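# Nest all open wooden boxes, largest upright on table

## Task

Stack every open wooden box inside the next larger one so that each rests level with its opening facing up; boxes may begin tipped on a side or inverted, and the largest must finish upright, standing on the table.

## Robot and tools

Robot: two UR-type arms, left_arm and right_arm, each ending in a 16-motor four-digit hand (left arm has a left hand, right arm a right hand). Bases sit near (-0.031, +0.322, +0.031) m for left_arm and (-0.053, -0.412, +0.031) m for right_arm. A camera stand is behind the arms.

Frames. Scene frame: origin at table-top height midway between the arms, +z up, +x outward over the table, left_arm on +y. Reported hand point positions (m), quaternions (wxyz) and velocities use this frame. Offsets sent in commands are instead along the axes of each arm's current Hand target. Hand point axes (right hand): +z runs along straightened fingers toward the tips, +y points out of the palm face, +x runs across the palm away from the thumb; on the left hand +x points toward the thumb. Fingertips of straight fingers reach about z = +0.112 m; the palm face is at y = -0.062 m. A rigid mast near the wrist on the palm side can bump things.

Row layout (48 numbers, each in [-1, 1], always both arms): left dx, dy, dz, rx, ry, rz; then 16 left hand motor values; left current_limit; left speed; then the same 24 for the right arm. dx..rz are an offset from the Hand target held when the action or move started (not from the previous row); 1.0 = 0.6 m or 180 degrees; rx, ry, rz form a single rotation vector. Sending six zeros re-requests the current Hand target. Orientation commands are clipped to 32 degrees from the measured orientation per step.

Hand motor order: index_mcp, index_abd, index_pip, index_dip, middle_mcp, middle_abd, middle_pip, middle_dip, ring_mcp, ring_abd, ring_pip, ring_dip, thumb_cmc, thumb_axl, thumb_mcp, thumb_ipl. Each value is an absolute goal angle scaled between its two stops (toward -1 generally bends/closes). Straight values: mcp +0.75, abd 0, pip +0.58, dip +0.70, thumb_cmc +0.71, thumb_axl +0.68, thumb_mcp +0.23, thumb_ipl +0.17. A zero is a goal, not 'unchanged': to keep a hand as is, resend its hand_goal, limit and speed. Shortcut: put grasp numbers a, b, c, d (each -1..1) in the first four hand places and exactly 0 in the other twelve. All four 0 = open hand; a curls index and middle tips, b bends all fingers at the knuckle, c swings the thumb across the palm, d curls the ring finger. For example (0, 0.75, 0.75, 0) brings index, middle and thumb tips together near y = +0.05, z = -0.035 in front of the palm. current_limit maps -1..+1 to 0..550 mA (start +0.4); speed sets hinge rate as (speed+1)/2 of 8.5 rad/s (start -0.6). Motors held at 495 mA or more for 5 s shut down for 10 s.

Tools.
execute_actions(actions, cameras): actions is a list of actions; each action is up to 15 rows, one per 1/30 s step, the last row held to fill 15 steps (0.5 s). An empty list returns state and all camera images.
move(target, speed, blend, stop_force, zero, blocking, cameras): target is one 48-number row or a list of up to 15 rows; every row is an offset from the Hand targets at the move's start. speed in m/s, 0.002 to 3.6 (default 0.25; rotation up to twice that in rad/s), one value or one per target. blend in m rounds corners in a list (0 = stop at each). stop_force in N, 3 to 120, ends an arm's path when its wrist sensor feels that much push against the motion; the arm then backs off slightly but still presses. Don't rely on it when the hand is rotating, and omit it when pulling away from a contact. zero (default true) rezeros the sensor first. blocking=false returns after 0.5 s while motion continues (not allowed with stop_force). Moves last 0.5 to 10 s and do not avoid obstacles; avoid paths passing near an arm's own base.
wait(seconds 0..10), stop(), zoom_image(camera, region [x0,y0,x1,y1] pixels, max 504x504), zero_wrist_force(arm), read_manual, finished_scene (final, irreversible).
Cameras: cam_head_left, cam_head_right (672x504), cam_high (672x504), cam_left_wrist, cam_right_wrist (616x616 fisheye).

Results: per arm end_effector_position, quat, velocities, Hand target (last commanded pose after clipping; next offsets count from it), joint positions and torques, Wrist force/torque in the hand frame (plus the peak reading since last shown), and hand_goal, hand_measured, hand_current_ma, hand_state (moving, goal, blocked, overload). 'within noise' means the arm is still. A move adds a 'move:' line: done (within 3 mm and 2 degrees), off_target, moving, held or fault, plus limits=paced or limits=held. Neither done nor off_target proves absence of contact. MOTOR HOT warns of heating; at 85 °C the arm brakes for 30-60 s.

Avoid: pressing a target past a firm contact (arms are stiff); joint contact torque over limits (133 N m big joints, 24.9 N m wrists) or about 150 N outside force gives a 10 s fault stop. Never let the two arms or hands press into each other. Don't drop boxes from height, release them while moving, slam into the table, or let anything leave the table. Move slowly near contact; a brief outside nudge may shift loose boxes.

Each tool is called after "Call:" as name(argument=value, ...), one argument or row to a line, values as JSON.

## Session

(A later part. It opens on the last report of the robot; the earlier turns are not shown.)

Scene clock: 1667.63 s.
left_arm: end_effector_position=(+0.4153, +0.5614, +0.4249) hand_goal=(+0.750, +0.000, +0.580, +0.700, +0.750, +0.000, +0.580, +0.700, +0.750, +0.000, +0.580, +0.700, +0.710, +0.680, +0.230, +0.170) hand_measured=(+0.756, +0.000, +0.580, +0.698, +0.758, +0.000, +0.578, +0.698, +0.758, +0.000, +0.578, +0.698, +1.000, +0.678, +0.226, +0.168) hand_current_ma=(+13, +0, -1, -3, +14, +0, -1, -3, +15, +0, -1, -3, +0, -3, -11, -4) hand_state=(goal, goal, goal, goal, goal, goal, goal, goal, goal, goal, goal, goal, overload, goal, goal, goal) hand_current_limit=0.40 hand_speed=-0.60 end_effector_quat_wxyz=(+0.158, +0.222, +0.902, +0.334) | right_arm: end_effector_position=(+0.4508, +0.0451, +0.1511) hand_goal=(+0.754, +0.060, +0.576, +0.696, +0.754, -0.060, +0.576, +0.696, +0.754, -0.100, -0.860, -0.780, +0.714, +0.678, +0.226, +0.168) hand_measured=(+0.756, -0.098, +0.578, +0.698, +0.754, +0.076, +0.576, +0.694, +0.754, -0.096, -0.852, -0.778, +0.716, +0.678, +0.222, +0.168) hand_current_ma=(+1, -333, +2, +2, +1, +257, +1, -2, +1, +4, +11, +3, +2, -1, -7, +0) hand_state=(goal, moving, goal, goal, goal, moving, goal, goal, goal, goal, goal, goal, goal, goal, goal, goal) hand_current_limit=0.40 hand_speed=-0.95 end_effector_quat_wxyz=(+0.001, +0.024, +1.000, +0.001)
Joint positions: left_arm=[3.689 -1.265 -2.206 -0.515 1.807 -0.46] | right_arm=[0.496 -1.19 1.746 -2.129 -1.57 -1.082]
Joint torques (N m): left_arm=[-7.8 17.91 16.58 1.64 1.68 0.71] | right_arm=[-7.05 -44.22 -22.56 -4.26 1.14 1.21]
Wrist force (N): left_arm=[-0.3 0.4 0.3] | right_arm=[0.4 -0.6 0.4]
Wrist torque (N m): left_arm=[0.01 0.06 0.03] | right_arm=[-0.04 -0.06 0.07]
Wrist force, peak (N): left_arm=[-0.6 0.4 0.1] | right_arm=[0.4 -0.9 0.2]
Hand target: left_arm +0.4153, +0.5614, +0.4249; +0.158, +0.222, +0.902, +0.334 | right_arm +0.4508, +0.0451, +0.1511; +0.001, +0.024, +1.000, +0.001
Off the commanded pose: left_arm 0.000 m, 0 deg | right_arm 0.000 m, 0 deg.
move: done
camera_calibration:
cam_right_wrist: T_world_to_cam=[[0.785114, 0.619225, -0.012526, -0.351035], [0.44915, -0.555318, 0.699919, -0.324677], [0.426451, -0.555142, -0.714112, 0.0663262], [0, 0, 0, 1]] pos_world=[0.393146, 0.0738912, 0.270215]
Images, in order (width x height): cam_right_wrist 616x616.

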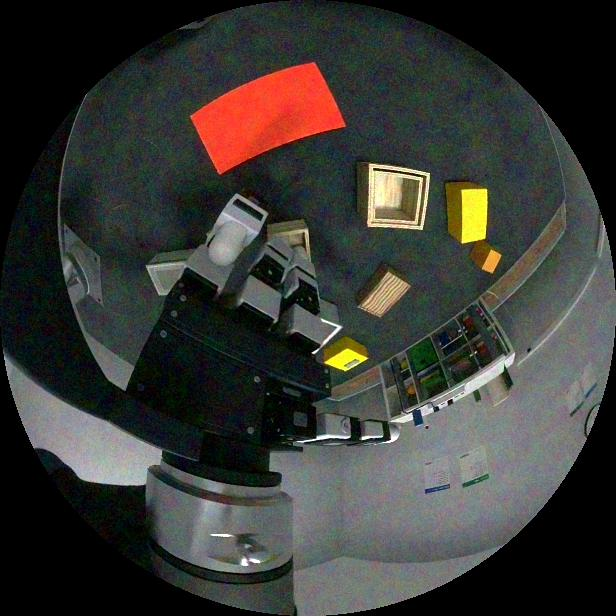

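Call:
move(
  target=[0,0,0,0,0,0,0,0,0,0,0,0,0,0,0,0,0,0,0,0,0,0,0.4,-0.6,0,0,0,0,0,0,0.754,-0.15,0.576,0.696,0.754,0.15,0.576,0.696,0.754,-0.1,-0.86,-0.78,0.714,0.678,0.226,0.168,0.3,-0.9],
)

Call:
move(
  target=[0,0,0,0,0,0,0,0,0,0,0,0,0,0,0,0,0,0,0,0,0,0,0.4,-0.6,0,0,-0.1,0,0,0,0.754,-0.15,0.576,0.696,0.754,0.15,0.576,0.696,0.754,-0.1,-0.86,-0.78,0.714,0.678,0.226,0.168,0.3,-0.9],
  speed=0.1,
  cameras=["cam_right_wrist", "cam_high", "cam_head_right"],
)

Call:
zoom_image(
  camera="cam_right_wrist",
  region=[180, 160, 380, 320],
)

Scene clock: 1679.97 s.
left_arm: end_effector_position=(+0.4153, +0.5614, +0.4249) hand_goal=(+0.750, +0.000, +0.580, +0.700, +0.750, +0.000, +0.580, +0.700, +0.750, +0.000, +0.580, +0.700, +0.710, +0.680, +0.230, +0.170) hand_measured=(+0.756, +0.000, +0.580, +0.698, +0.758, +0.000, +0.578, +0.698, +0.758, +0.000, +0.578, +0.698, +1.000, +0.678, +0.226, +0.168) hand_current_ma=(+13, +0, -1, -3, +14, +0, -1, -3, +15, +0, -1, -3, +0, -3, -11, -4) hand_state=(goal, goal, goal, goal, goal, goal, goal, goal, goal, goal, goal, goal, overload, goal, goal, goal) hand_current_limit=0.40 hand_speed=-0.60 end_effector_quat_wxyz=(+0.158, +0.222, +0.902, +0.334) | right_arm: end_effector_position=(+0.4508, +0.0451, +0.1511) hand_goal=(+0.754, -0.150, +0.576, +0.696, +0.754, +0.150, +0.576, +0.696, +0.754, -0.100, -0.860, -0.780, +0.714, +0.678, +0.226, +0.168) hand_measured=(+0.756, -0.108, +0.578, +0.698, +0.754, +0.086, +0.576, +0.694, +0.754, -0.096, -0.852, -0.778, +0.716, +0.678, +0.222, +0.168) hand_current_ma=(+1, +94, +2, +2, +1, -162, +1, -2, +1, +4, +11, +3, +2, -1, -7, +0) hand_state=(goal, blocked, goal, goal, goal, moving, goal, goal, goal, goal, goal, goal, goal, goal, goal, goal) hand_current_limit=0.30 hand_speed=-0.90 end_effector_quat_wxyz=(+0.001, +0.024, +1.000, +0.001)
Joint positions: left_arm=[3.689 -1.265 -2.206 -0.515 1.807 -0.46] | right_arm=[0.496 -1.19 1.746 -2.129 -1.57 -1.082]
Joint torques (N m): left_arm=[-8.14 18.05 16.94 1.44 1.86 0.71] | right_arm=[-6.98 -43.6 -14.68 -4.53 1.27 1.26]
Wrist force (N): left_arm=[-0.3 0.2 0.1] | right_arm=[0.2 -0.8 0.3]
Wrist torque (N m): left_arm=[-0.01 0.05 0.04] | right_arm=[-0.07 -0.04 0.05]
Wrist force, peak (N): left_arm=[-0.5 0.5 0.2] | right_arm=[0.3 -1.0 0.3]
Hand target: left_arm +0.4153, +0.5614, +0.4249; +0.158, +0.222, +0.902, +0.334 | right_arm +0.4508, +0.0451, +0.1511; +0.001, +0.024, +1.000, +0.001
Off the commanded pose: left_arm 0.000 m, 0 deg | right_arm 0.000 m, 0 deg.
move: done

Scene clock: 1681.00 s.
left_arm: end_effector_position=(+0.4153, +0.5614, +0.4249) hand_goal=(+0.750, +0.000, +0.580, +0.700, +0.750, +0.000, +0.580, +0.700, +0.750, +0.000, +0.580, +0.700, +0.710, +0.680, +0.230, +0.170) hand_measured=(+0.756, +0.000, +0.580, +0.698, +0.758, +0.000, +0.578, +0.698, +0.758, +0.000, +0.578, +0.698, +1.000, +0.678, +0.226, +0.168) hand_current_ma=(+13, +0, -1, -3, +14, +0, -1, -3, +15, +0, -1, -3, +0, -3, -11, -4) hand_state=(goal, goal, goal, goal, goal, goal, goal, goal, goal, goal, goal, goal, overload, goal, goal, goal) hand_current_limit=0.40 hand_speed=-0.60 end_effector_quat_wxyz=(+0.158, +0.222, +0.902, +0.334) | right_arm: end_effector_position=(+0.4507, +0.0450, +0.2111) hand_goal=(+0.754, -0.150, +0.576, +0.696, +0.754, +0.150, +0.576, +0.696, +0.754, -0.100, -0.860, -0.780, +0.714, +0.678, +0.226, +0.168) hand_measured=(+0.756, -0.108, +0.578, +0.698, +0.754, +0.086, +0.576, +0.694, +0.754, -0.096, -0.852, -0.778, +0.716, +0.678, +0.222, +0.168) hand_current_ma=(+1, +94, +2, +2, +1, -160, +1, -2, +1, +4, +11, +3, +2, -1, -7, +0) hand_state=(goal, blocked, goal, goal, goal, blocked, goal, goal, goal, goal, goal, goal, goal, goal, goal, goal) hand_current_limit=0.30 hand_speed=-0.90 end_effector_quat_wxyz=(+0.001, +0.024, +1.000, +0.001)
Joint positions: left_arm=[3.689 -1.265 -2.206 -0.515 1.807 -0.46] | right_arm=[0.496 -1.256 1.668 -1.984 -1.57 -1.082]
Joint torques (N m): left_arm=[-9.38 18.93 15.82 1.52 1.77 0.56] | right_arm=[-7.42 -32.03 -18.59 -2.36 1.06 -0.25]
Wrist force (N): left_arm=[-0.1 0.3 0.3] | right_arm=[0.3 -0.4 0.4]
Wrist torque (N m): left_arm=[0.00 0.04 0.05] | right_arm=[-0.03 -0.04 0.06]
Wrist force, peak (N): left_arm=[-0.4 0.6 0.6] | right_arm=[0.3 -0.6 1.8]
Hand target: left_arm +0.4153, +0.5614, +0.4249; +0.158, +0.222, +0.902, +0.334 | right_arm +0.4507, +0.0450, +0.2111; +0.001, +0.024, +1.000, +0.001
Off the commanded pose: left_arm 0.000 m, 0 deg | right_arm 0.000 m, 0 deg.
move: done
camera_calibration:
cam_right_wrist: T_world_to_cam=[[0.785083, 0.619267, -0.0123812, -0.350322], [0.449104, -0.555364, 0.699911, -0.366648], [0.426556, -0.555049, -0.714122, 0.109129], [0, 0, 0, 1]] pos_world=[0.393146, 0.0738914, 0.330215]
Images, in order (width x height): cam_head_right 672x504, cam_high 672x504, cam_right_wrist 616x616.

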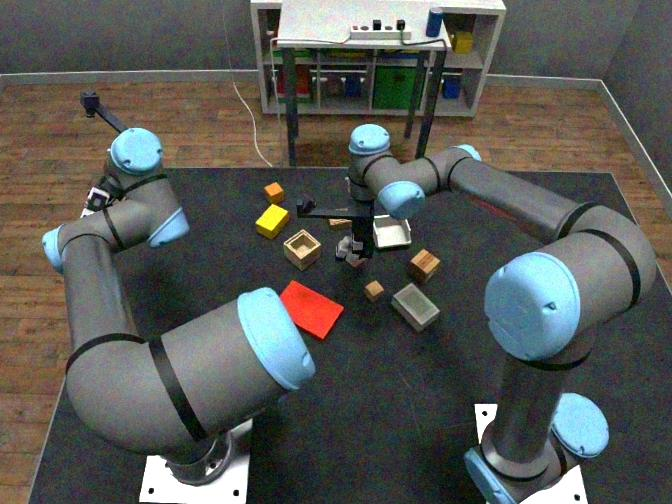

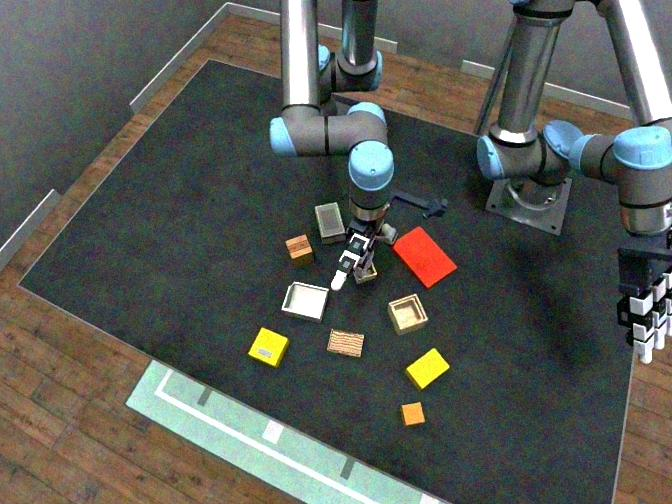

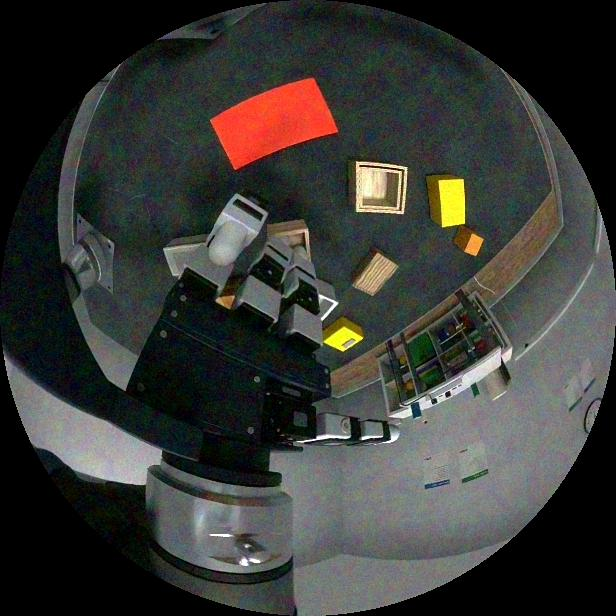

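Scaled by 2.520 from the camera's 616x616 image, which has a finer 880x880 frame.

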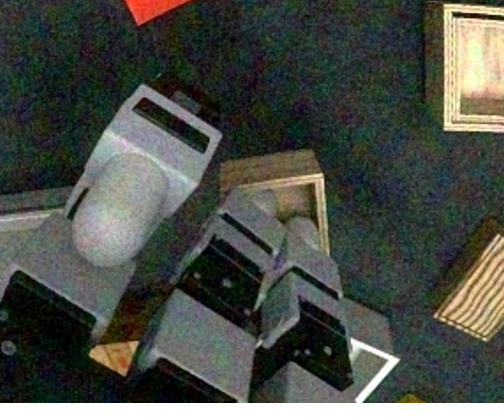

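Call:
zoom_image(
  camera="cam_high",
  region=[310, 210, 430, 330],
)

Call:
zoom_image(
  camera="cam_head_right",
  region=[280, 170, 440, 310],
)

Scaled by 4.200.

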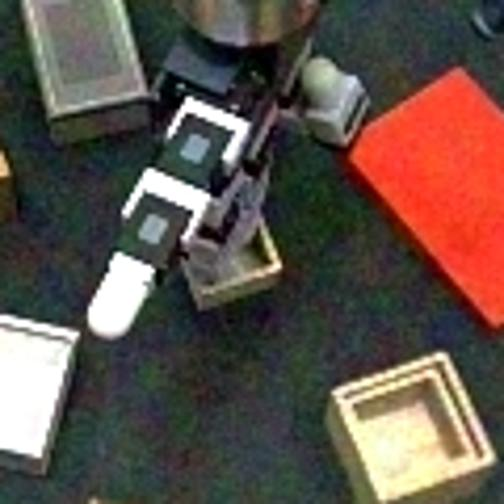

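Scaled by 3.150.

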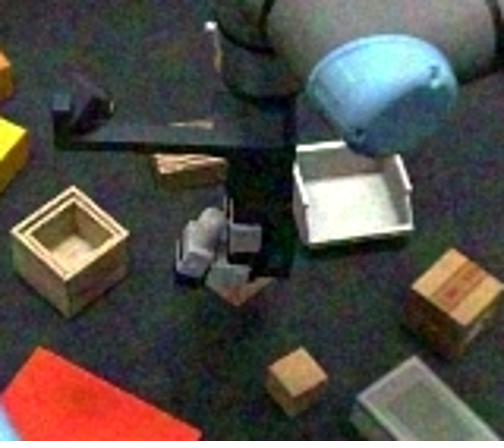

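Call:
move(
  target=[0,0,0,0,0,0,0,0,0,0,0,0,0,0,0,0,0,0,0,0,0,0,0.4,-0.6,0,0,0.09,0,0,0,0.754,-0.12,0.576,0.696,0.754,0.12,0.576,0.696,0.754,-0.1,-0.86,-0.78,0.714,0.678,0.226,0.168,0.3,-0.9],
  speed=0.15,
)

Call:
move(
  target=[0,0,0,0,0,0,0,0,0,0,0,0,0,0,0,0,0,0,0,0,0,0,0.4,-0.6,0,0,0.03,0,0,0,0.754,-0.12,0.576,0.696,0.754,0.12,0.576,0.696,0.754,-0.1,-0.86,-0.78,0.714,0.678,0.226,0.168,0.3,-0.9],
  speed=0.02,
  stop_force=12,
  cameras=["cam_right_wrist", "cam_high"],
)

Call:
zoom_image(
  camera="cam_right_wrist",
  region=[200, 140, 460, 340],
)

Call:
zoom_image(
  camera="cam_high",
  region=[310, 210, 430, 330],
)

Scene clock: 1703.27 s.
left_arm: end_effector_position=(+0.4153, +0.5614, +0.4249) hand_goal=(+0.750, +0.000, +0.580, +0.700, +0.750, +0.000, +0.580, +0.700, +0.750, +0.000, +0.580, +0.700, +0.710, +0.680, +0.230, +0.170) hand_measured=(+0.756, +0.000, +0.580, +0.698, +0.758, +0.000, +0.578, +0.698, +0.758, +0.000, +0.578, +0.698, +1.000, +0.678, +0.226, +0.168) hand_current_ma=(+13, +0, -1, -3, +14, +0, -1, -3, +15, +0, -1, -3, +0, -3, -11, -4) hand_state=(goal, goal, goal, goal, goal, goal, goal, goal, goal, goal, goal, goal, overload, goal, goal, goal) hand_current_limit=0.40 hand_speed=-0.60 end_effector_quat_wxyz=(+0.158, +0.222, +0.902, +0.334) | right_arm: end_effector_position=(+0.4508, +0.0450, +0.1571) hand_goal=(+0.754, -0.120, +0.576, +0.696, +0.754, +0.120, +0.576, +0.696, +0.754, -0.100, -0.860, -0.780, +0.714, +0.678, +0.226, +0.168) hand_measured=(+0.756, -0.106, +0.578, +0.698, +0.754, +0.086, +0.576, +0.694, +0.754, -0.096, -0.852, -0.778, +0.716, +0.678, +0.222, +0.168) hand_current_ma=(+1, +24, +2, +2, +1, -69, +1, -2, +1, +4, +11, +3, +2, -1, -7, +0) hand_state=(goal, goal, goal, goal, goal, blocked, goal, goal, goal, goal, goal, goal, goal, goal, goal, goal) hand_current_limit=0.30 hand_speed=-0.90 end_effector_quat_wxyz=(+0.000, +0.024, +1.000, +0.000)
Joint positions: left_arm=[3.689 -1.265 -2.206 -0.515 1.807 -0.46] | right_arm=[0.496 -1.197 1.739 -2.114 -1.57 -1.082]
Joint torques (N m): left_arm=[-9.3 17.85 16.85 1.52 1.67 0.65] | right_arm=[0.64 -33.04 -22.26 -2.93 1.67 1.27]
Wrist force (N): left_arm=[-0.4 0.3 0.0] | right_arm=[0.3 -0.6 0.4]
Wrist torque (N m): left_arm=[0.02 0.07 0.03] | right_arm=[-0.05 -0.05 0.06]
Wrist force, peak (N): left_arm=[-0.2 0.6 0.4] | right_arm=[0.3 -0.9 1.5]
Hand target: left_arm +0.4153, +0.5614, +0.4249; +0.158, +0.222, +0.902, +0.334 | right_arm +0.4508, +0.0451, +0.1571; +0.001, +0.024, +1.000, +0.001
Off the commanded pose: left_arm 0.000 m, 0 deg | right_arm 0.000 m, 0 deg.
move: done

Scene clock: 1705.00 s.
left_arm: end_effector_position=(+0.4153, +0.5614, +0.4249) hand_goal=(+0.750, +0.000, +0.580, +0.700, +0.750, +0.000, +0.580, +0.700, +0.750, +0.000, +0.580, +0.700, +0.710, +0.680, +0.230, +0.170) hand_measured=(+0.756, +0.000, +0.580, +0.698, +0.758, +0.000, +0.578, +0.698, +0.758, +0.000, +0.578, +0.698, +1.000, +0.678, +0.226, +0.168) hand_current_ma=(+13, +0, -1, -3, +14, +0, -1, -3, +15, +0, -1, -3, +0, -3, -11, -4) hand_state=(goal, goal, goal, goal, goal, goal, goal, goal, goal, goal, goal, goal, overload, goal, goal, goal) hand_current_limit=0.40 hand_speed=-0.60 end_effector_quat_wxyz=(+0.158, +0.222, +0.902, +0.334) | right_arm: end_effector_position=(+0.4508, +0.0451, +0.1447) hand_goal=(+0.754, -0.120, +0.576, +0.696, +0.754, +0.120, +0.576, +0.696, +0.754, -0.100, -0.860, -0.780, +0.714, +0.678, +0.226, +0.168) hand_measured=(+0.754, -0.126, +0.578, +0.698, +0.756, +0.066, +0.578, +0.696, +0.754, -0.096, -0.852, -0.778, +0.716, +0.678, +0.222, +0.168) hand_current_ma=(+1, -6, +3, +2, +2, -128, +3, +0, +1, +4, +11, +3, +2, -1, -7, +0) hand_state=(goal, goal, goal, goal, goal, blocked, goal, goal, goal, goal, goal, goal, goal, goal, goal, goal) hand_current_limit=0.30 hand_speed=-0.90 end_effector_quat_wxyz=(+0.001, +0.024, +1.000, +0.001)
Joint positions: left_arm=[3.689 -1.265 -2.206 -0.515 1.807 -0.46] | right_arm=[0.496 -1.182 1.753 -2.144 -1.57 -1.082]
Joint torques (N m): left_arm=[-9.12 17.63 17.21 1.46 1.84 0.78] | right_arm=[6.92 -43.86 -27.92 -4.18 1.99 1.06]
Wrist force (N): left_arm=[-0.6 0.0 0.3] | right_arm=[0.4 -0.7 0.0]
Wrist torque (N m): left_arm=[-0.04 0.10 0.02] | right_arm=[-0.04 -0.07 0.07]
Wrist force, peak (N): left_arm=[-0.4 0.3 0.6] | right_arm=[4.7 -2.7 -11.8]
Hand target: left_arm +0.4153, +0.5614, +0.4249; +0.158, +0.222, +0.902, +0.334 | right_arm +0.4508, +0.0451, +0.1447; +0.001, +0.024, +1.000, +0.001 (not the last commanded pose)
Off the commanded pose: left_arm 0.000 m, 0 deg | right_arm 0.006 m, 0 deg.
move: contact (right_arm)
camera_calibration:
cam_right_wrist: T_world_to_cam=[[0.785114, 0.619225, -0.012526, -0.351115], [0.44915, -0.555318, 0.699919, -0.320197], [0.426451, -0.555142, -0.714112, 0.0617559], [0, 0, 0, 1]] pos_world=[0.393146, 0.0738912, 0.263815]
Images, in order (width x height): cam_high 672x504, cam_right_wrist 616x616.

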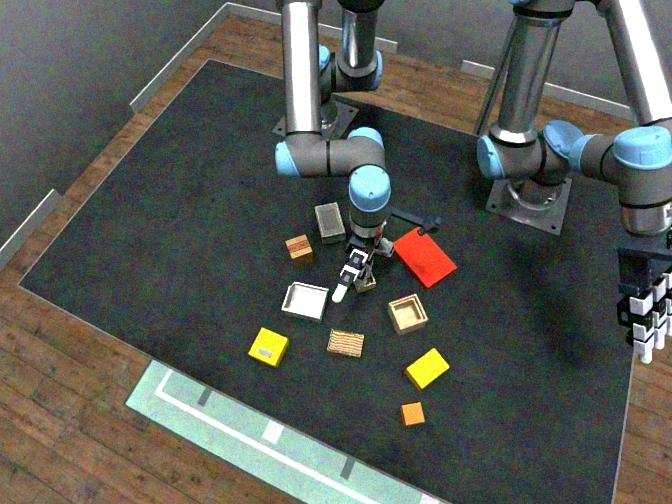

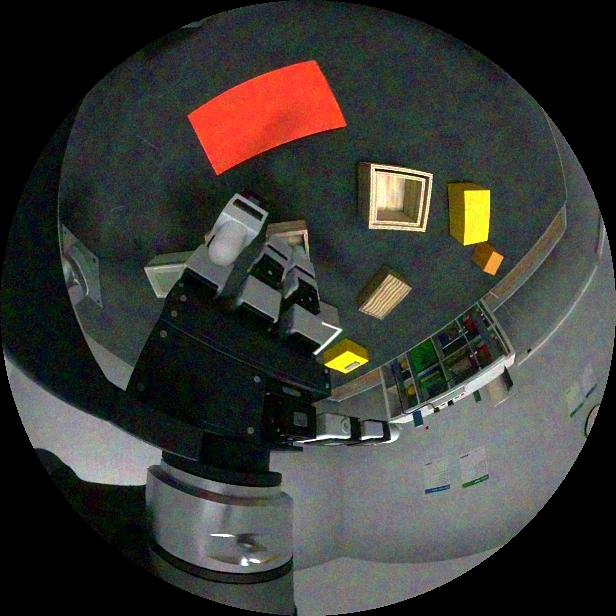

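Scaled by 1.938 from the camera's 616x616 image, which has a finer 880x880 frame.

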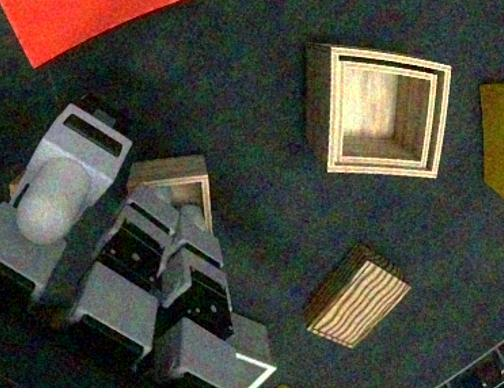

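Scaled by 4.200.

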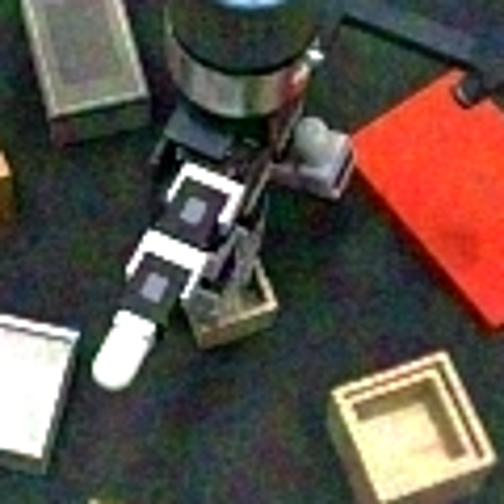

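Call:
move(
  target=[0,0,0,0,0,0,0,0,0,0,0,0,0,0,0,0,0,0,0,0,0,0,0.4,-0.6,0,0,0,0,0,0,0.754,0.07,0.576,0.696,0.754,-0.07,0.576,0.696,0.754,-0.1,-0.86,-0.78,0.714,0.678,0.226,0.168,0.5,-0.9],
)

Call:
move(
  target=[0,0,0,0,0,0,0,0,0,0,0,0,0,0,0,0,0,0,0,0,0,0,0.4,-0.6,0,0,-0.05,0,0,0,0.754,0.07,0.576,0.696,0.754,-0.07,0.576,0.696,0.754,-0.1,-0.86,-0.78,0.714,0.678,0.226,0.168,0.5,-0.9],
  speed=0.08,
  cameras=["cam_right_wrist", "cam_high"],
)

Call:
zoom_image(
  camera="cam_right_wrist",
  region=[220, 180, 360, 300],
)

Call:
zoom_image(
  camera="cam_high",
  region=[310, 210, 430, 330],
)

Scene clock: 1722.17 s.
left_arm: end_effector_position=(+0.4153, +0.5614, +0.4249) hand_goal=(+0.750, +0.000, +0.580, +0.700, +0.750, +0.000, +0.580, +0.700, +0.750, +0.000, +0.580, +0.700, +0.710, +0.680, +0.230, +0.170) hand_measured=(+0.756, +0.000, +0.580, +0.698, +0.758, +0.000, +0.578, +0.698, +0.758, +0.000, +0.578, +0.698, +1.000, +0.678, +0.226, +0.168) hand_current_ma=(+13, +0, -1, -3, +14, +0, -1, -3, +15, +0, -1, -3, +0, -3, -11, -4) hand_state=(goal, goal, goal, goal, goal, goal, goal, goal, goal, goal, goal, goal, overload, goal, goal, goal) hand_current_limit=0.40 hand_speed=-0.60 end_effector_quat_wxyz=(+0.158, +0.222, +0.902, +0.334) | right_arm: end_effector_position=(+0.4508, +0.0451, +0.1447) hand_goal=(+0.754, +0.070, +0.576, +0.696, +0.754, -0.070, +0.576, +0.696, +0.754, -0.100, -0.860, -0.780, +0.714, +0.678, +0.226, +0.168) hand_measured=(+0.754, -0.118, +0.578, +0.698, +0.756, +0.054, +0.578, +0.696, +0.754, -0.096, -0.852, -0.778, +0.716, +0.678, +0.222, +0.168) hand_current_ma=(+1, -412, +3, +2, +2, +384, +3, +0, +1, +4, +11, +3, +2, -1, -7, +0) hand_state=(goal, blocked, goal, goal, goal, blocked, goal, goal, goal, goal, goal, goal, goal, goal, goal, goal) hand_current_limit=0.50 hand_speed=-0.90 end_effector_quat_wxyz=(+0.001, +0.024, +1.000, +0.001)
Joint positions: left_arm=[3.689 -1.265 -2.206 -0.515 1.807 -0.46] | right_arm=[0.496 -1.182 1.753 -2.144 -1.57 -1.082]
Joint torques (N m): left_arm=[-10.01 17.83 15.78 1.47 1.67 0.66] | right_arm=[4.75 -44.51 -28 -4.17 1.7 0.39]
Wrist force (N): left_arm=[-0.1 0.4 0.1] | right_arm=[0.3 -0.9 0.3]
Wrist torque (N m): left_arm=[0.01 0.03 0.05] | right_arm=[-0.09 -0.06 0.06]
Wrist force, peak (N): left_arm=[-0.6 0.6 0.0] | right_arm=[0.3 -0.9 0.3]
Hand target: left_arm +0.4153, +0.5614, +0.4249; +0.158, +0.222, +0.902, +0.334 | right_arm +0.4508, +0.0451, +0.1447; +0.001, +0.024, +1.000, +0.001
Off the commanded pose: left_arm 0.000 m, 0 deg | right_arm 0.000 m, 0 deg.
move: done

Scene clock: 1722.97 s.
left_arm: end_effector_position=(+0.4153, +0.5614, +0.4249) hand_goal=(+0.750, +0.000, +0.580, +0.700, +0.750, +0.000, +0.580, +0.700, +0.750, +0.000, +0.580, +0.700, +0.710, +0.680, +0.230, +0.170) hand_measured=(+0.756, +0.000, +0.580, +0.698, +0.758, +0.000, +0.578, +0.698, +0.758, +0.000, +0.578, +0.698, +1.000, +0.678, +0.226, +0.168) hand_current_ma=(+13, +0, -1, -3, +14, +0, -1, -3, +15, +0, -1, -3, +0, -3, -11, -4) hand_state=(goal, goal, goal, goal, goal, goal, goal, goal, goal, goal, goal, goal, overload, goal, goal, goal) hand_current_limit=0.40 hand_speed=-0.60 end_effector_quat_wxyz=(+0.158, +0.222, +0.902, +0.334) | right_arm: end_effector_position=(+0.4508, +0.0451, +0.1748) hand_goal=(+0.754, +0.070, +0.576, +0.696, +0.754, -0.070, +0.576, +0.696, +0.754, -0.100, -0.860, -0.780, +0.714, +0.678, +0.226, +0.168) hand_measured=(+0.754, -0.118, +0.578, +0.698, +0.756, +0.054, +0.578, +0.696, +0.754, -0.096, -0.852, -0.778, +0.716, +0.678, +0.222, +0.168) hand_current_ma=(+1, -412, +3, +2, +1, +384, +3, +0, +1, +4, +11, +3, +2, -1, -7, +0) hand_state=(goal, blocked, goal, goal, goal, blocked, goal, goal, goal, goal, goal, goal, goal, goal, goal, goal) hand_current_limit=0.50 hand_speed=-0.90 end_effector_quat_wxyz=(+0.001, +0.024, +1.000, +0.001)
Joint positions: left_arm=[3.689 -1.265 -2.206 -0.515 1.807 -0.46] | right_arm=[0.496 -1.218 1.718 -2.072 -1.57 -1.082]
Joint torques (N m): left_arm=[-10.02 18.56 15.91 1.52 1.79 0.66] | right_arm=[-2.56 -28.3 -12.54 -4.3 1.53 0.04]
Wrist force (N): left_arm=[-0.4 0.4 0.3] | right_arm=[0.3 -0.5 0.3]
Wrist torque (N m): left_arm=[0.02 0.07 0.03] | right_arm=[-0.02 -0.05 0.06]
Wrist force, peak (N): left_arm=[-0.6 0.4 0.2] | right_arm=[0.4 -0.6 1.1]
Hand target: left_arm +0.4153, +0.5614, +0.4249; +0.158, +0.222, +0.902, +0.334 | right_arm +0.4507, +0.0451, +0.1747; +0.001, +0.024, +1.000, +0.001
Off the commanded pose: left_arm 0.000 m, 0 deg | right_arm 0.000 m, 0 deg.
move: done
camera_calibration:
cam_right_wrist: T_world_to_cam=[[0.785057, 0.619301, -0.0123141, -0.350784], [0.449072, -0.555349, 0.699944, -0.341239], [0.426637, -0.555026, -0.714092, 0.0831636], [0, 0, 0, 1]] pos_world=[0.393146, 0.0738915, 0.293915]
Images, in order (width x height): cam_high 672x504, cam_right_wrist 616x616.

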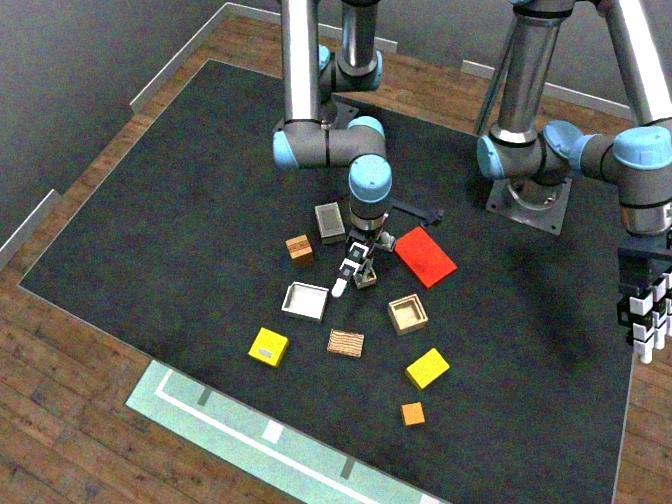

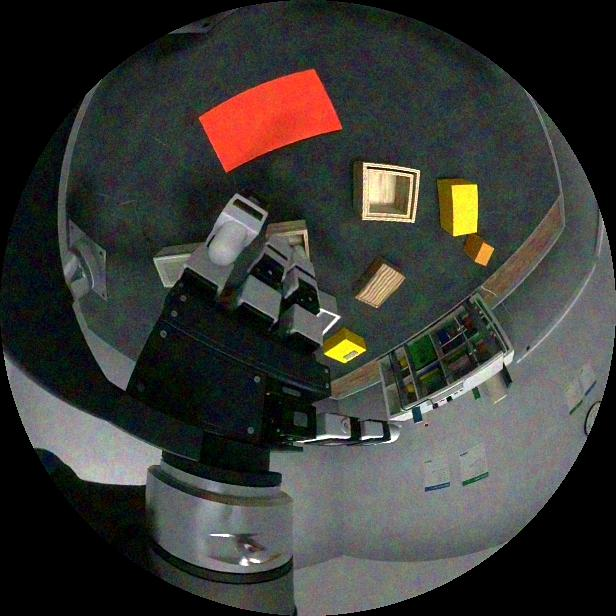

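Scaled by 3.600 from the camera's 616x616 image, which has a finer 880x880 frame.

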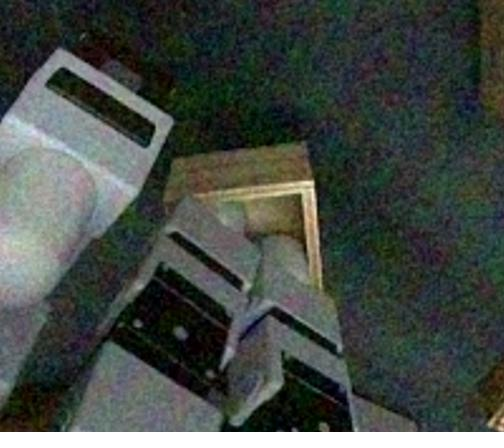

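Scaled by 4.200.

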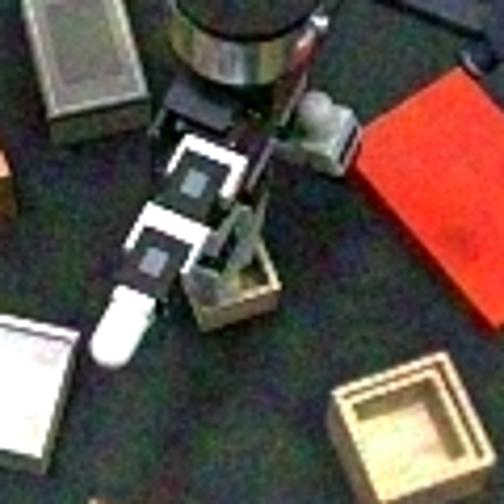

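Call:
move(
  target=[
    [0,0,0,0,0,0,0,0,0,0,0,0,0,0,0,0,0,0,0,0,0,0,0.4,-0.6,0,0,-0.1003,0,0,0,0.754,0.07,0.576,0.696,0.754,-0.07,0.576,0.696,0.754,-0.1,-0.86,-0.78,0.714,0.678,0.226,0.168,0.5,-0.9],
    [0,0,0,0,0,0,0,0,0,0,0,0,0,0,0,0,0,0,0,0,0,0,0.4,-0.6,-0.0708,0.2296,-0.1003,0,0,0,0.754,0.07,0.576,0.696,0.754,-0.07,0.576,0.696,0.754,-0.1,-0.86,-0.78,0.714,0.678,0.226,0.168,0.5,-0.9],
    [0,0,0,0,0,0,0,0,0,0,0,0,0,0,0,0,0,0,0,0,0,0,0.4,-0.6,-0.0708,0.2296,-0.0530,0,0,0,0.754,0.07,0.576,0.696,0.754,-0.07,0.576,0.696,0.754,-0.1,-0.86,-0.78,0.714,0.678,0.226,0.168,0.5,-0.9],
  ],
  blend=[0.015, 0.01, 0],
  speed=0.12,
  cameras=["cam_right_wrist", "cam_high", "cam_head_left"],
)

Call:
zoom_image(
  camera="cam_right_wrist",
  region=[230, 180, 340, 290],
)

Call:
zoom_image(
  camera="cam_high",
  region=[350, 250, 470, 370],
)

Call:
zoom_image(
  camera="cam_head_left",
  region=[290, 180, 450, 310],
)

Scene clock: 1738.40 s.
left_arm: end_effector_position=(+0.4153, +0.5614, +0.4249) hand_goal=(+0.750, +0.000, +0.580, +0.700, +0.750, +0.000, +0.580, +0.700, +0.750, +0.000, +0.580, +0.700, +0.710, +0.680, +0.230, +0.170) hand_measured=(+0.756, +0.000, +0.580, +0.698, +0.758, +0.000, +0.578, +0.698, +0.758, +0.000, +0.578, +0.698, +1.000, +0.678, +0.226, +0.168) hand_current_ma=(+13, +0, -1, -3, +14, +0, -1, -3, +15, +0, -1, -3, +0, -3, -11, -4) hand_state=(goal, goal, goal, goal, goal, goal, goal, goal, goal, goal, goal, goal, overload, goal, goal, goal) hand_current_limit=0.40 hand_speed=-0.60 end_effector_quat_wxyz=(+0.158, +0.222, +0.902, +0.334) | right_arm: end_effector_position=(+0.4996, +0.1806, +0.2068) hand_goal=(+0.754, +0.070, +0.576, +0.696, +0.754, -0.070, +0.576, +0.696, +0.754, -0.100, -0.860, -0.780, +0.714, +0.678, +0.226, +0.168) hand_measured=(+0.754, -0.118, +0.578, +0.698, +0.754, +0.054, +0.578, +0.696, +0.754, -0.096, -0.852, -0.778, +0.716, +0.678, +0.222, +0.168) hand_current_ma=(+0, -412, +3, +2, +0, +384, +2, +0, +1, +4, +11, +3, +2, -1, -7, +0) hand_state=(goal, blocked, goal, goal, goal, blocked, goal, goal, goal, goal, goal, goal, goal, goal, goal, goal) hand_current_limit=0.50 hand_speed=-0.90 end_effector_quat_wxyz=(+0.001, +0.024, +1.000, +0.000)
Joint positions: left_arm=[3.689 -1.265 -2.206 -0.515 1.807 -0.46] | right_arm=[0.64 -0.964 1.239 -1.846 -1.571 -0.938]
Joint torques (N m): left_arm=[-11.51 18.6 17.12 1.45 1.73 0.57] | right_arm=[-10.59 -52.37 -16.69 -3.58 0.89 -1.14]
Wrist force (N): left_arm=[-0.2 0.2 0.2] | right_arm=[0.0 -0.7 0.1]
Wrist torque (N m): left_arm=[-0.02 0.04 0.05] | right_arm=[-0.03 0.01 -0.02]
Wrist force, peak (N): left_arm=[-0.5 0.7 0.3] | right_arm=[0.3 -0.9 1.6]
Hand target: left_arm +0.4153, +0.5614, +0.4249; +0.158, +0.222, +0.902, +0.334 | right_arm +0.4996, +0.1806, +0.2067; +0.001, +0.024, +1.000, +0.001
Off the commanded pose: left_arm 0.000 m, 0 deg | right_arm 0.000 m, 0 deg.
move: done
camera_calibration:
cam_right_wrist: T_world_to_cam=[[0.785086, 0.619259, -0.0125687, -0.472678], [0.449168, -0.555241, 0.699968, -0.310295], [0.426483, -0.555181, -0.714063, 0.160433], [0, 0, 0, 1]] pos_world=[0.442046, 0.209491, 0.325814]
Images, in order (width x height): cam_head_left 672x504, cam_high 672x504, cam_right_wrist 616x616.

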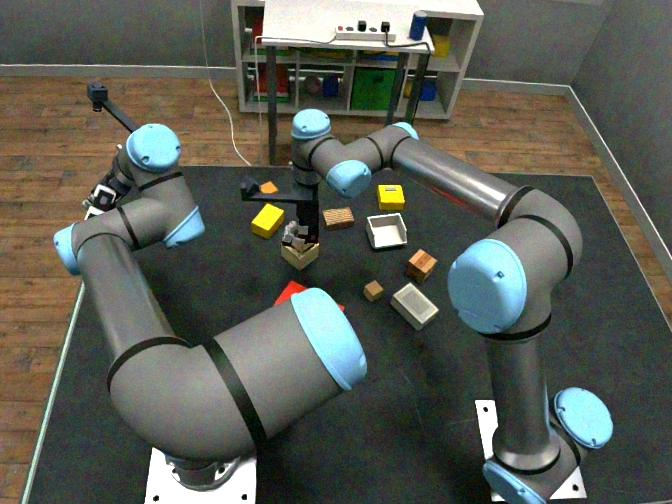

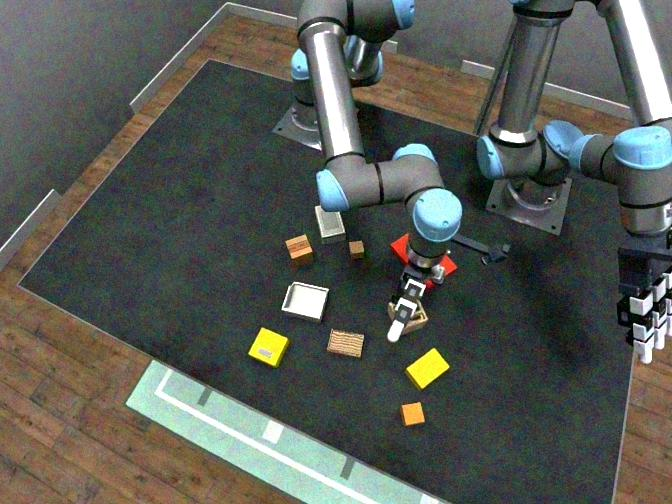

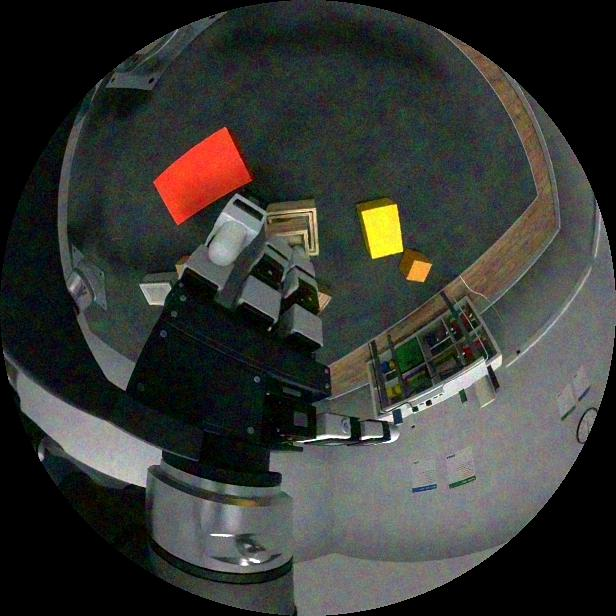

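Scaled by 4.582 from the camera's 616x616 image, which has a finer 880x880 frame.

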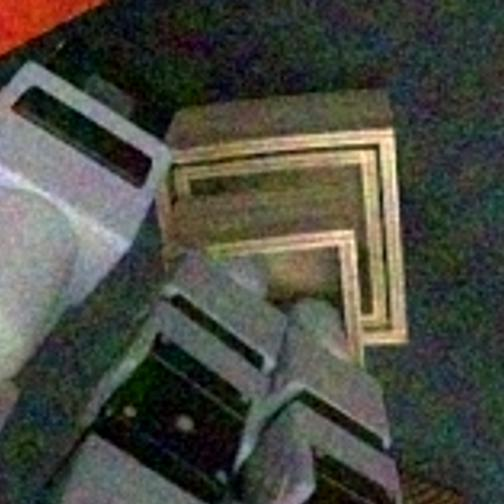

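Scaled by 4.200.

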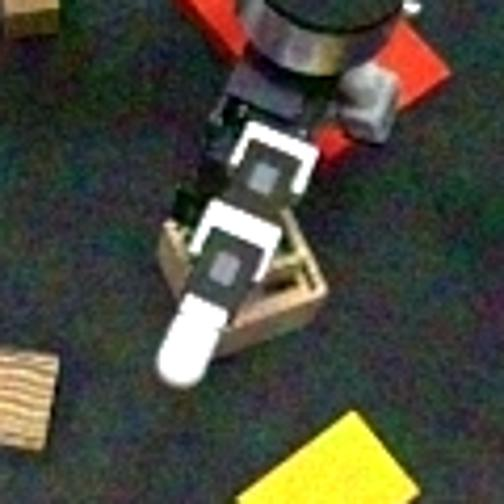

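Scaled by 3.150.

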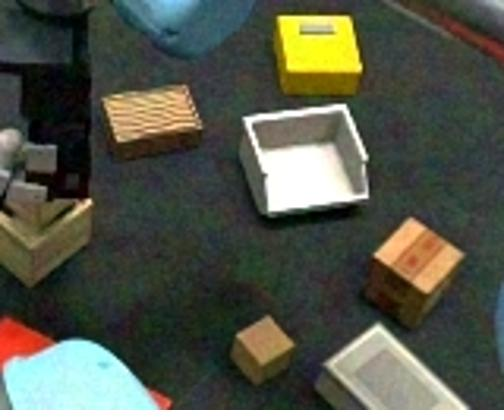

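Call:
zoom_image(
  camera="cam_right_wrist",
  region=[262, 196, 322, 256],
)

Scaled by 8.400 from the camera's 616x616 image, which has a finer 880x880 frame.

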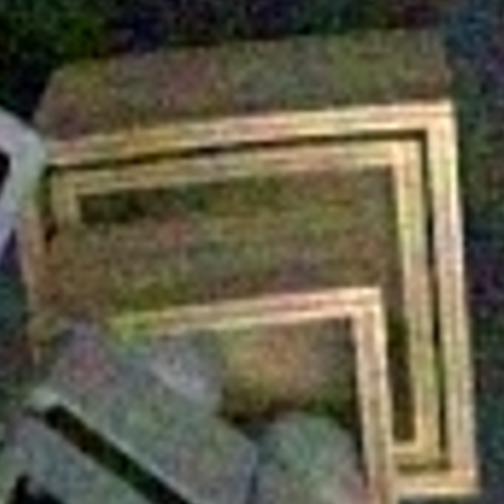

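Call:
move(
  target=[
    [0,0,0,0,0,0,0,0,0,0,0,0,0,0,0,0,0,0,0,0,0,0,0.4,-0.6,0.0006,0.0015,0,0,0,0,0.754,0.07,0.576,0.696,0.754,-0.07,0.576,0.696,0.754,-0.1,-0.86,-0.78,0.714,0.678,0.226,0.168,0.5,-0.9],
    [0,0,0,0,0,0,0,0,0,0,0,0,0,0,0,0,0,0,0,0,0,0,0.4,-0.6,0.0006,0.0015,0.0895,0,0,0,0.754,0.07,0.576,0.696,0.754,-0.07,0.576,0.696,0.754,-0.1,-0.86,-0.78,0.714,0.678,0.226,0.168,0.5,-0.9],
  ],
  stop_force=4,
  speed=0.03,
  cameras=["cam_right_wrist", "cam_high"],
)

Call:
zoom_image(
  camera="cam_right_wrist",
  region=[252, 176, 332, 256],
)

Scene clock: 1777.53 s.
left_arm: end_effector_position=(+0.4153, +0.5614, +0.4249) hand_goal=(+0.750, +0.000, +0.580, +0.700, +0.750, +0.000, +0.580, +0.700, +0.750, +0.000, +0.580, +0.700, +0.710, +0.680, +0.230, +0.170) hand_measured=(+0.756, +0.000, +0.580, +0.698, +0.758, +0.000, +0.578, +0.698, +0.758, +0.000, +0.578, +0.698, +1.000, +0.678, +0.226, +0.168) hand_current_ma=(+13, +0, -1, -3, +14, +0, -1, -3, +15, +0, -1, -3, +0, -3, -11, -4) hand_state=(goal, goal, goal, goal, goal, goal, goal, goal, goal, goal, goal, goal, overload, goal, goal, goal) hand_current_limit=0.40 hand_speed=-0.60 end_effector_quat_wxyz=(+0.158, +0.222, +0.902, +0.334) | right_arm: end_effector_position=(+0.4994, +0.1816, +0.1930) hand_goal=(+0.754, +0.070, +0.576, +0.696, +0.754, -0.070, +0.576, +0.696, +0.754, -0.100, -0.860, -0.780, +0.714, +0.678, +0.226, +0.168) hand_measured=(+0.752, -0.118, +0.578, +0.702, +0.754, +0.054, +0.578, +0.696, +0.754, -0.096, -0.852, -0.778, +0.716, +0.678, +0.222, +0.168) hand_current_ma=(-3, -412, +3, +10, -1, +380, +2, +0, +1, +4, +11, +3, +2, -1, -7, +0) hand_state=(goal, blocked, goal, goal, goal, blocked, goal, goal, goal, goal, goal, goal, goal, goal, goal, goal) hand_current_limit=0.50 hand_speed=-0.90 end_effector_quat_wxyz=(+0.001, +0.024, +1.000, +0.001)
Joint positions: left_arm=[3.689 -1.265 -2.206 -0.515 1.807 -0.46] | right_arm=[0.641 -0.954 1.258 -1.876 -1.57 -0.937]
Joint torques (N m): left_arm=[-11.09 18.39 15.86 1.38 1.88 0.55] | right_arm=[1.12 -54.66 -22.58 -4.46 1.37 0.21]
Wrist force (N): left_arm=[-0.1 0.5 0.0] | right_arm=[0.5 -0.6 0.3]
Wrist torque (N m): left_arm=[0.04 0.03 0.06] | right_arm=[-0.03 -0.06 -0.01]
Wrist force, peak (N): left_arm=[-0.5 0.4 0.8] | right_arm=[0.3 0.0 -6.9]
Hand target: left_arm +0.4153, +0.5614, +0.4249; +0.158, +0.222, +0.902, +0.334 | right_arm +0.4994, +0.1815, +0.1930; +0.001, +0.024, +1.000, +0.001 (not the last commanded pose)
Off the commanded pose: left_arm 0.000 m, 0 deg | right_arm 0.040 m, 0 deg.
move: contact (right_arm); path passed 1 of 2 targets
camera_calibration:
cam_right_wrist: T_world_to_cam=[[0.785081, 0.619267, -0.0124693, -0.473203], [0.449129, -0.555294, 0.699951, -0.300037], [0.426533, -0.555119, -0.714082, 0.151249], [0, 0, 0, 1]] pos_world=[0.441746, 0.210391, 0.312115]
Images, in order (width x height): cam_high 672x504, cam_right_wrist 616x616.

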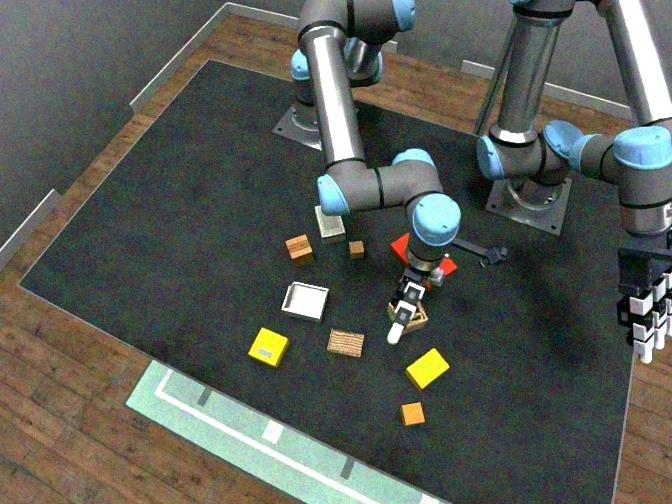

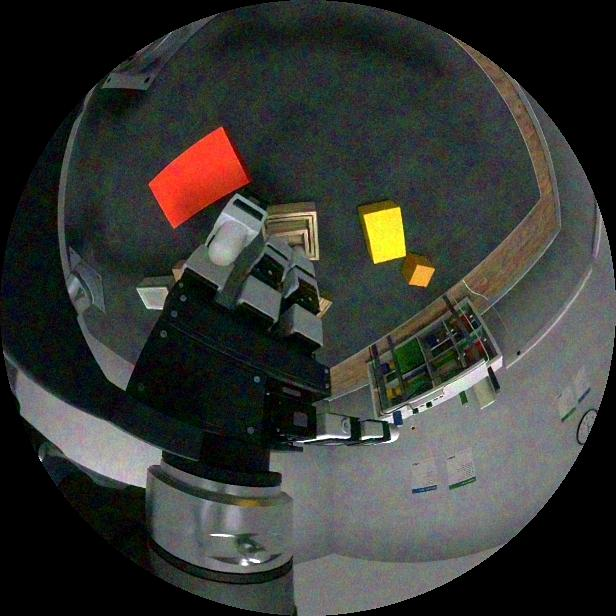

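Scaled by 6.300 from the camera's 616x616 image, which has a finer 880x880 frame.

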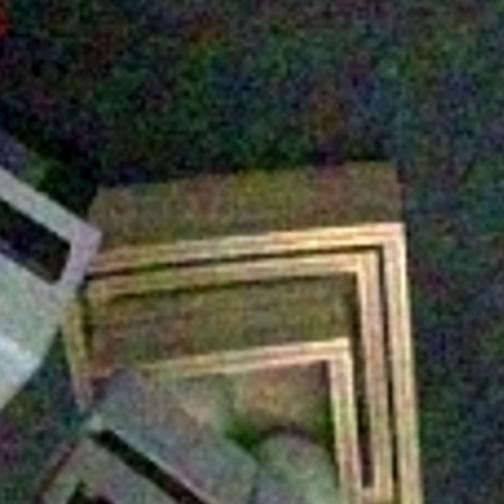

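Call:
move(
  target=[
    [0,0,0,0,0,0,0,0,0,0,0,0,0,0,0,0,0,0,0,0,0,0,0.4,-0.6,0,0.0042,-0.001,0,0,0,0.754,0.07,0.576,0.696,0.754,-0.07,0.576,0.696,0.754,-0.1,-0.86,-0.78,0.714,0.678,0.226,0.168,0.5,-0.9],
    [0,0,0,0,0,0,0,0,0,0,0,0,0,0,0,0,0,0,0,0,0,0,0.4,-0.6,0,0.0042,0.0667,0,0,0,0.754,0.07,0.576,0.696,0.754,-0.07,0.576,0.696,0.754,-0.1,-0.86,-0.78,0.714,0.678,0.226,0.168,0.5,-0.9],
  ],
  stop_force=4,
  speed=0.02,
  cameras=["cam_right_wrist"],
)

Call:
zoom_image(
  camera="cam_right_wrist",
  region=[252, 176, 332, 256],
)

Scene clock: 1807.47 s.
left_arm: end_effector_position=(+0.4153, +0.5614, +0.4249) hand_goal=(+0.750, +0.000, +0.580, +0.700, +0.750, +0.000, +0.580, +0.700, +0.750, +0.000, +0.580, +0.700, +0.710, +0.680, +0.230, +0.170) hand_measured=(+0.756, +0.000, +0.580, +0.698, +0.758, +0.000, +0.578, +0.698, +0.758, +0.000, +0.578, +0.698, +1.000, +0.678, +0.226, +0.168) hand_current_ma=(+13, +0, -1, -3, +14, +0, -1, -3, +15, +0, -1, -3, +0, -3, -11, -4) hand_state=(goal, goal, goal, goal, goal, goal, goal, goal, goal, goal, goal, goal, overload, goal, goal, goal) hand_current_limit=0.40 hand_speed=-0.60 end_effector_quat_wxyz=(+0.158, +0.222, +0.902, +0.334) | right_arm: end_effector_position=(+0.4995, +0.1842, +0.1921) hand_goal=(+0.754, +0.070, +0.576, +0.696, +0.754, -0.070, +0.576, +0.696, +0.754, -0.100, -0.860, -0.780, +0.714, +0.678, +0.226, +0.168) hand_measured=(+0.750, -0.118, +0.578, +0.706, +0.754, +0.054, +0.578, +0.696, +0.754, -0.096, -0.852, -0.778, +0.716, +0.678, +0.222, +0.168) hand_current_ma=(-4, -412, +3, +15, -1, +380, +1, +0, +1, +4, +11, +3, +2, -1, -7, +0) hand_state=(goal, blocked, goal, goal, goal, blocked, goal, goal, goal, goal, goal, goal, goal, goal, goal, goal) hand_current_limit=0.50 hand_speed=-0.90 end_effector_quat_wxyz=(+0.001, +0.024, +1.000, +0.001)
Joint positions: left_arm=[3.689 -1.265 -2.206 -0.515 1.807 -0.46] | right_arm=[0.644 -0.948 1.251 -1.875 -1.57 -0.934]
Joint torques (N m): left_arm=[-10.62 18.8 16.54 1.37 1.9 0.67] | right_arm=[5.25 -53.75 -15.54 -4.31 1.63 1.44]
Wrist force (N): left_arm=[-0.1 0.2 0.4] | right_arm=[0.2 -0.4 -0.8]
Wrist torque (N m): left_arm=[-0.02 0.05 0.06] | right_arm=[0.08 -0.09 -0.06]
Wrist force, peak (N): left_arm=[-0.7 0.1 0.4] | right_arm=[0.5 0.6 -9.1]
Hand target: left_arm +0.4153, +0.5614, +0.4249; +0.158, +0.222, +0.902, +0.334 | right_arm +0.4995, +0.1842, +0.1921; +0.001, +0.024, +1.000, +0.001 (not the last commanded pose)
Off the commanded pose: left_arm 0.000 m, 0 deg | right_arm 0.039 m, 0 deg.
move: contact (right_arm); path passed 1 of 2 targets
camera_calibration:
cam_right_wrist: T_world_to_cam=[[0.785178, 0.619146, -0.0124287, -0.475073], [0.44904, -0.555406, 0.699919, -0.297925], [0.426449, -0.555142, -0.714114, 0.152071], [0, 0, 0, 1]] pos_world=[0.441946, 0.213091, 0.311215]
Images, in order (width x height): cam_right_wrist 616x616.

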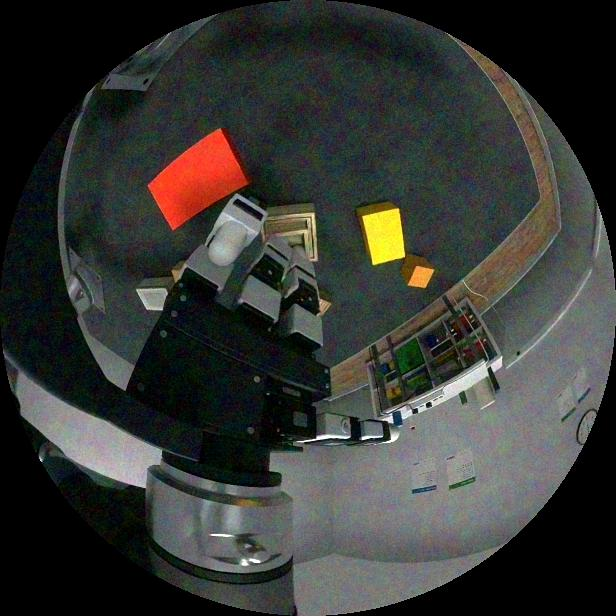

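Scaled by 6.300 from the camera's 616x616 image, which has a finer 880x880 frame.

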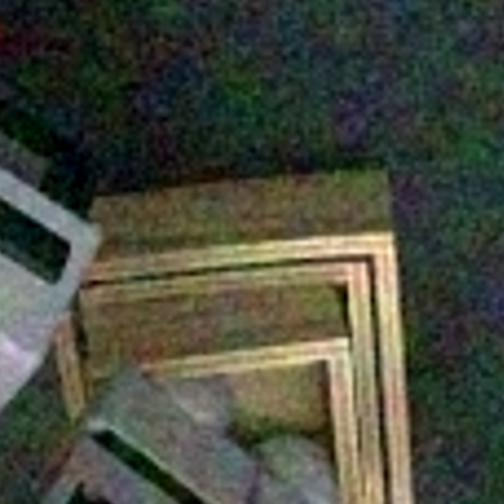

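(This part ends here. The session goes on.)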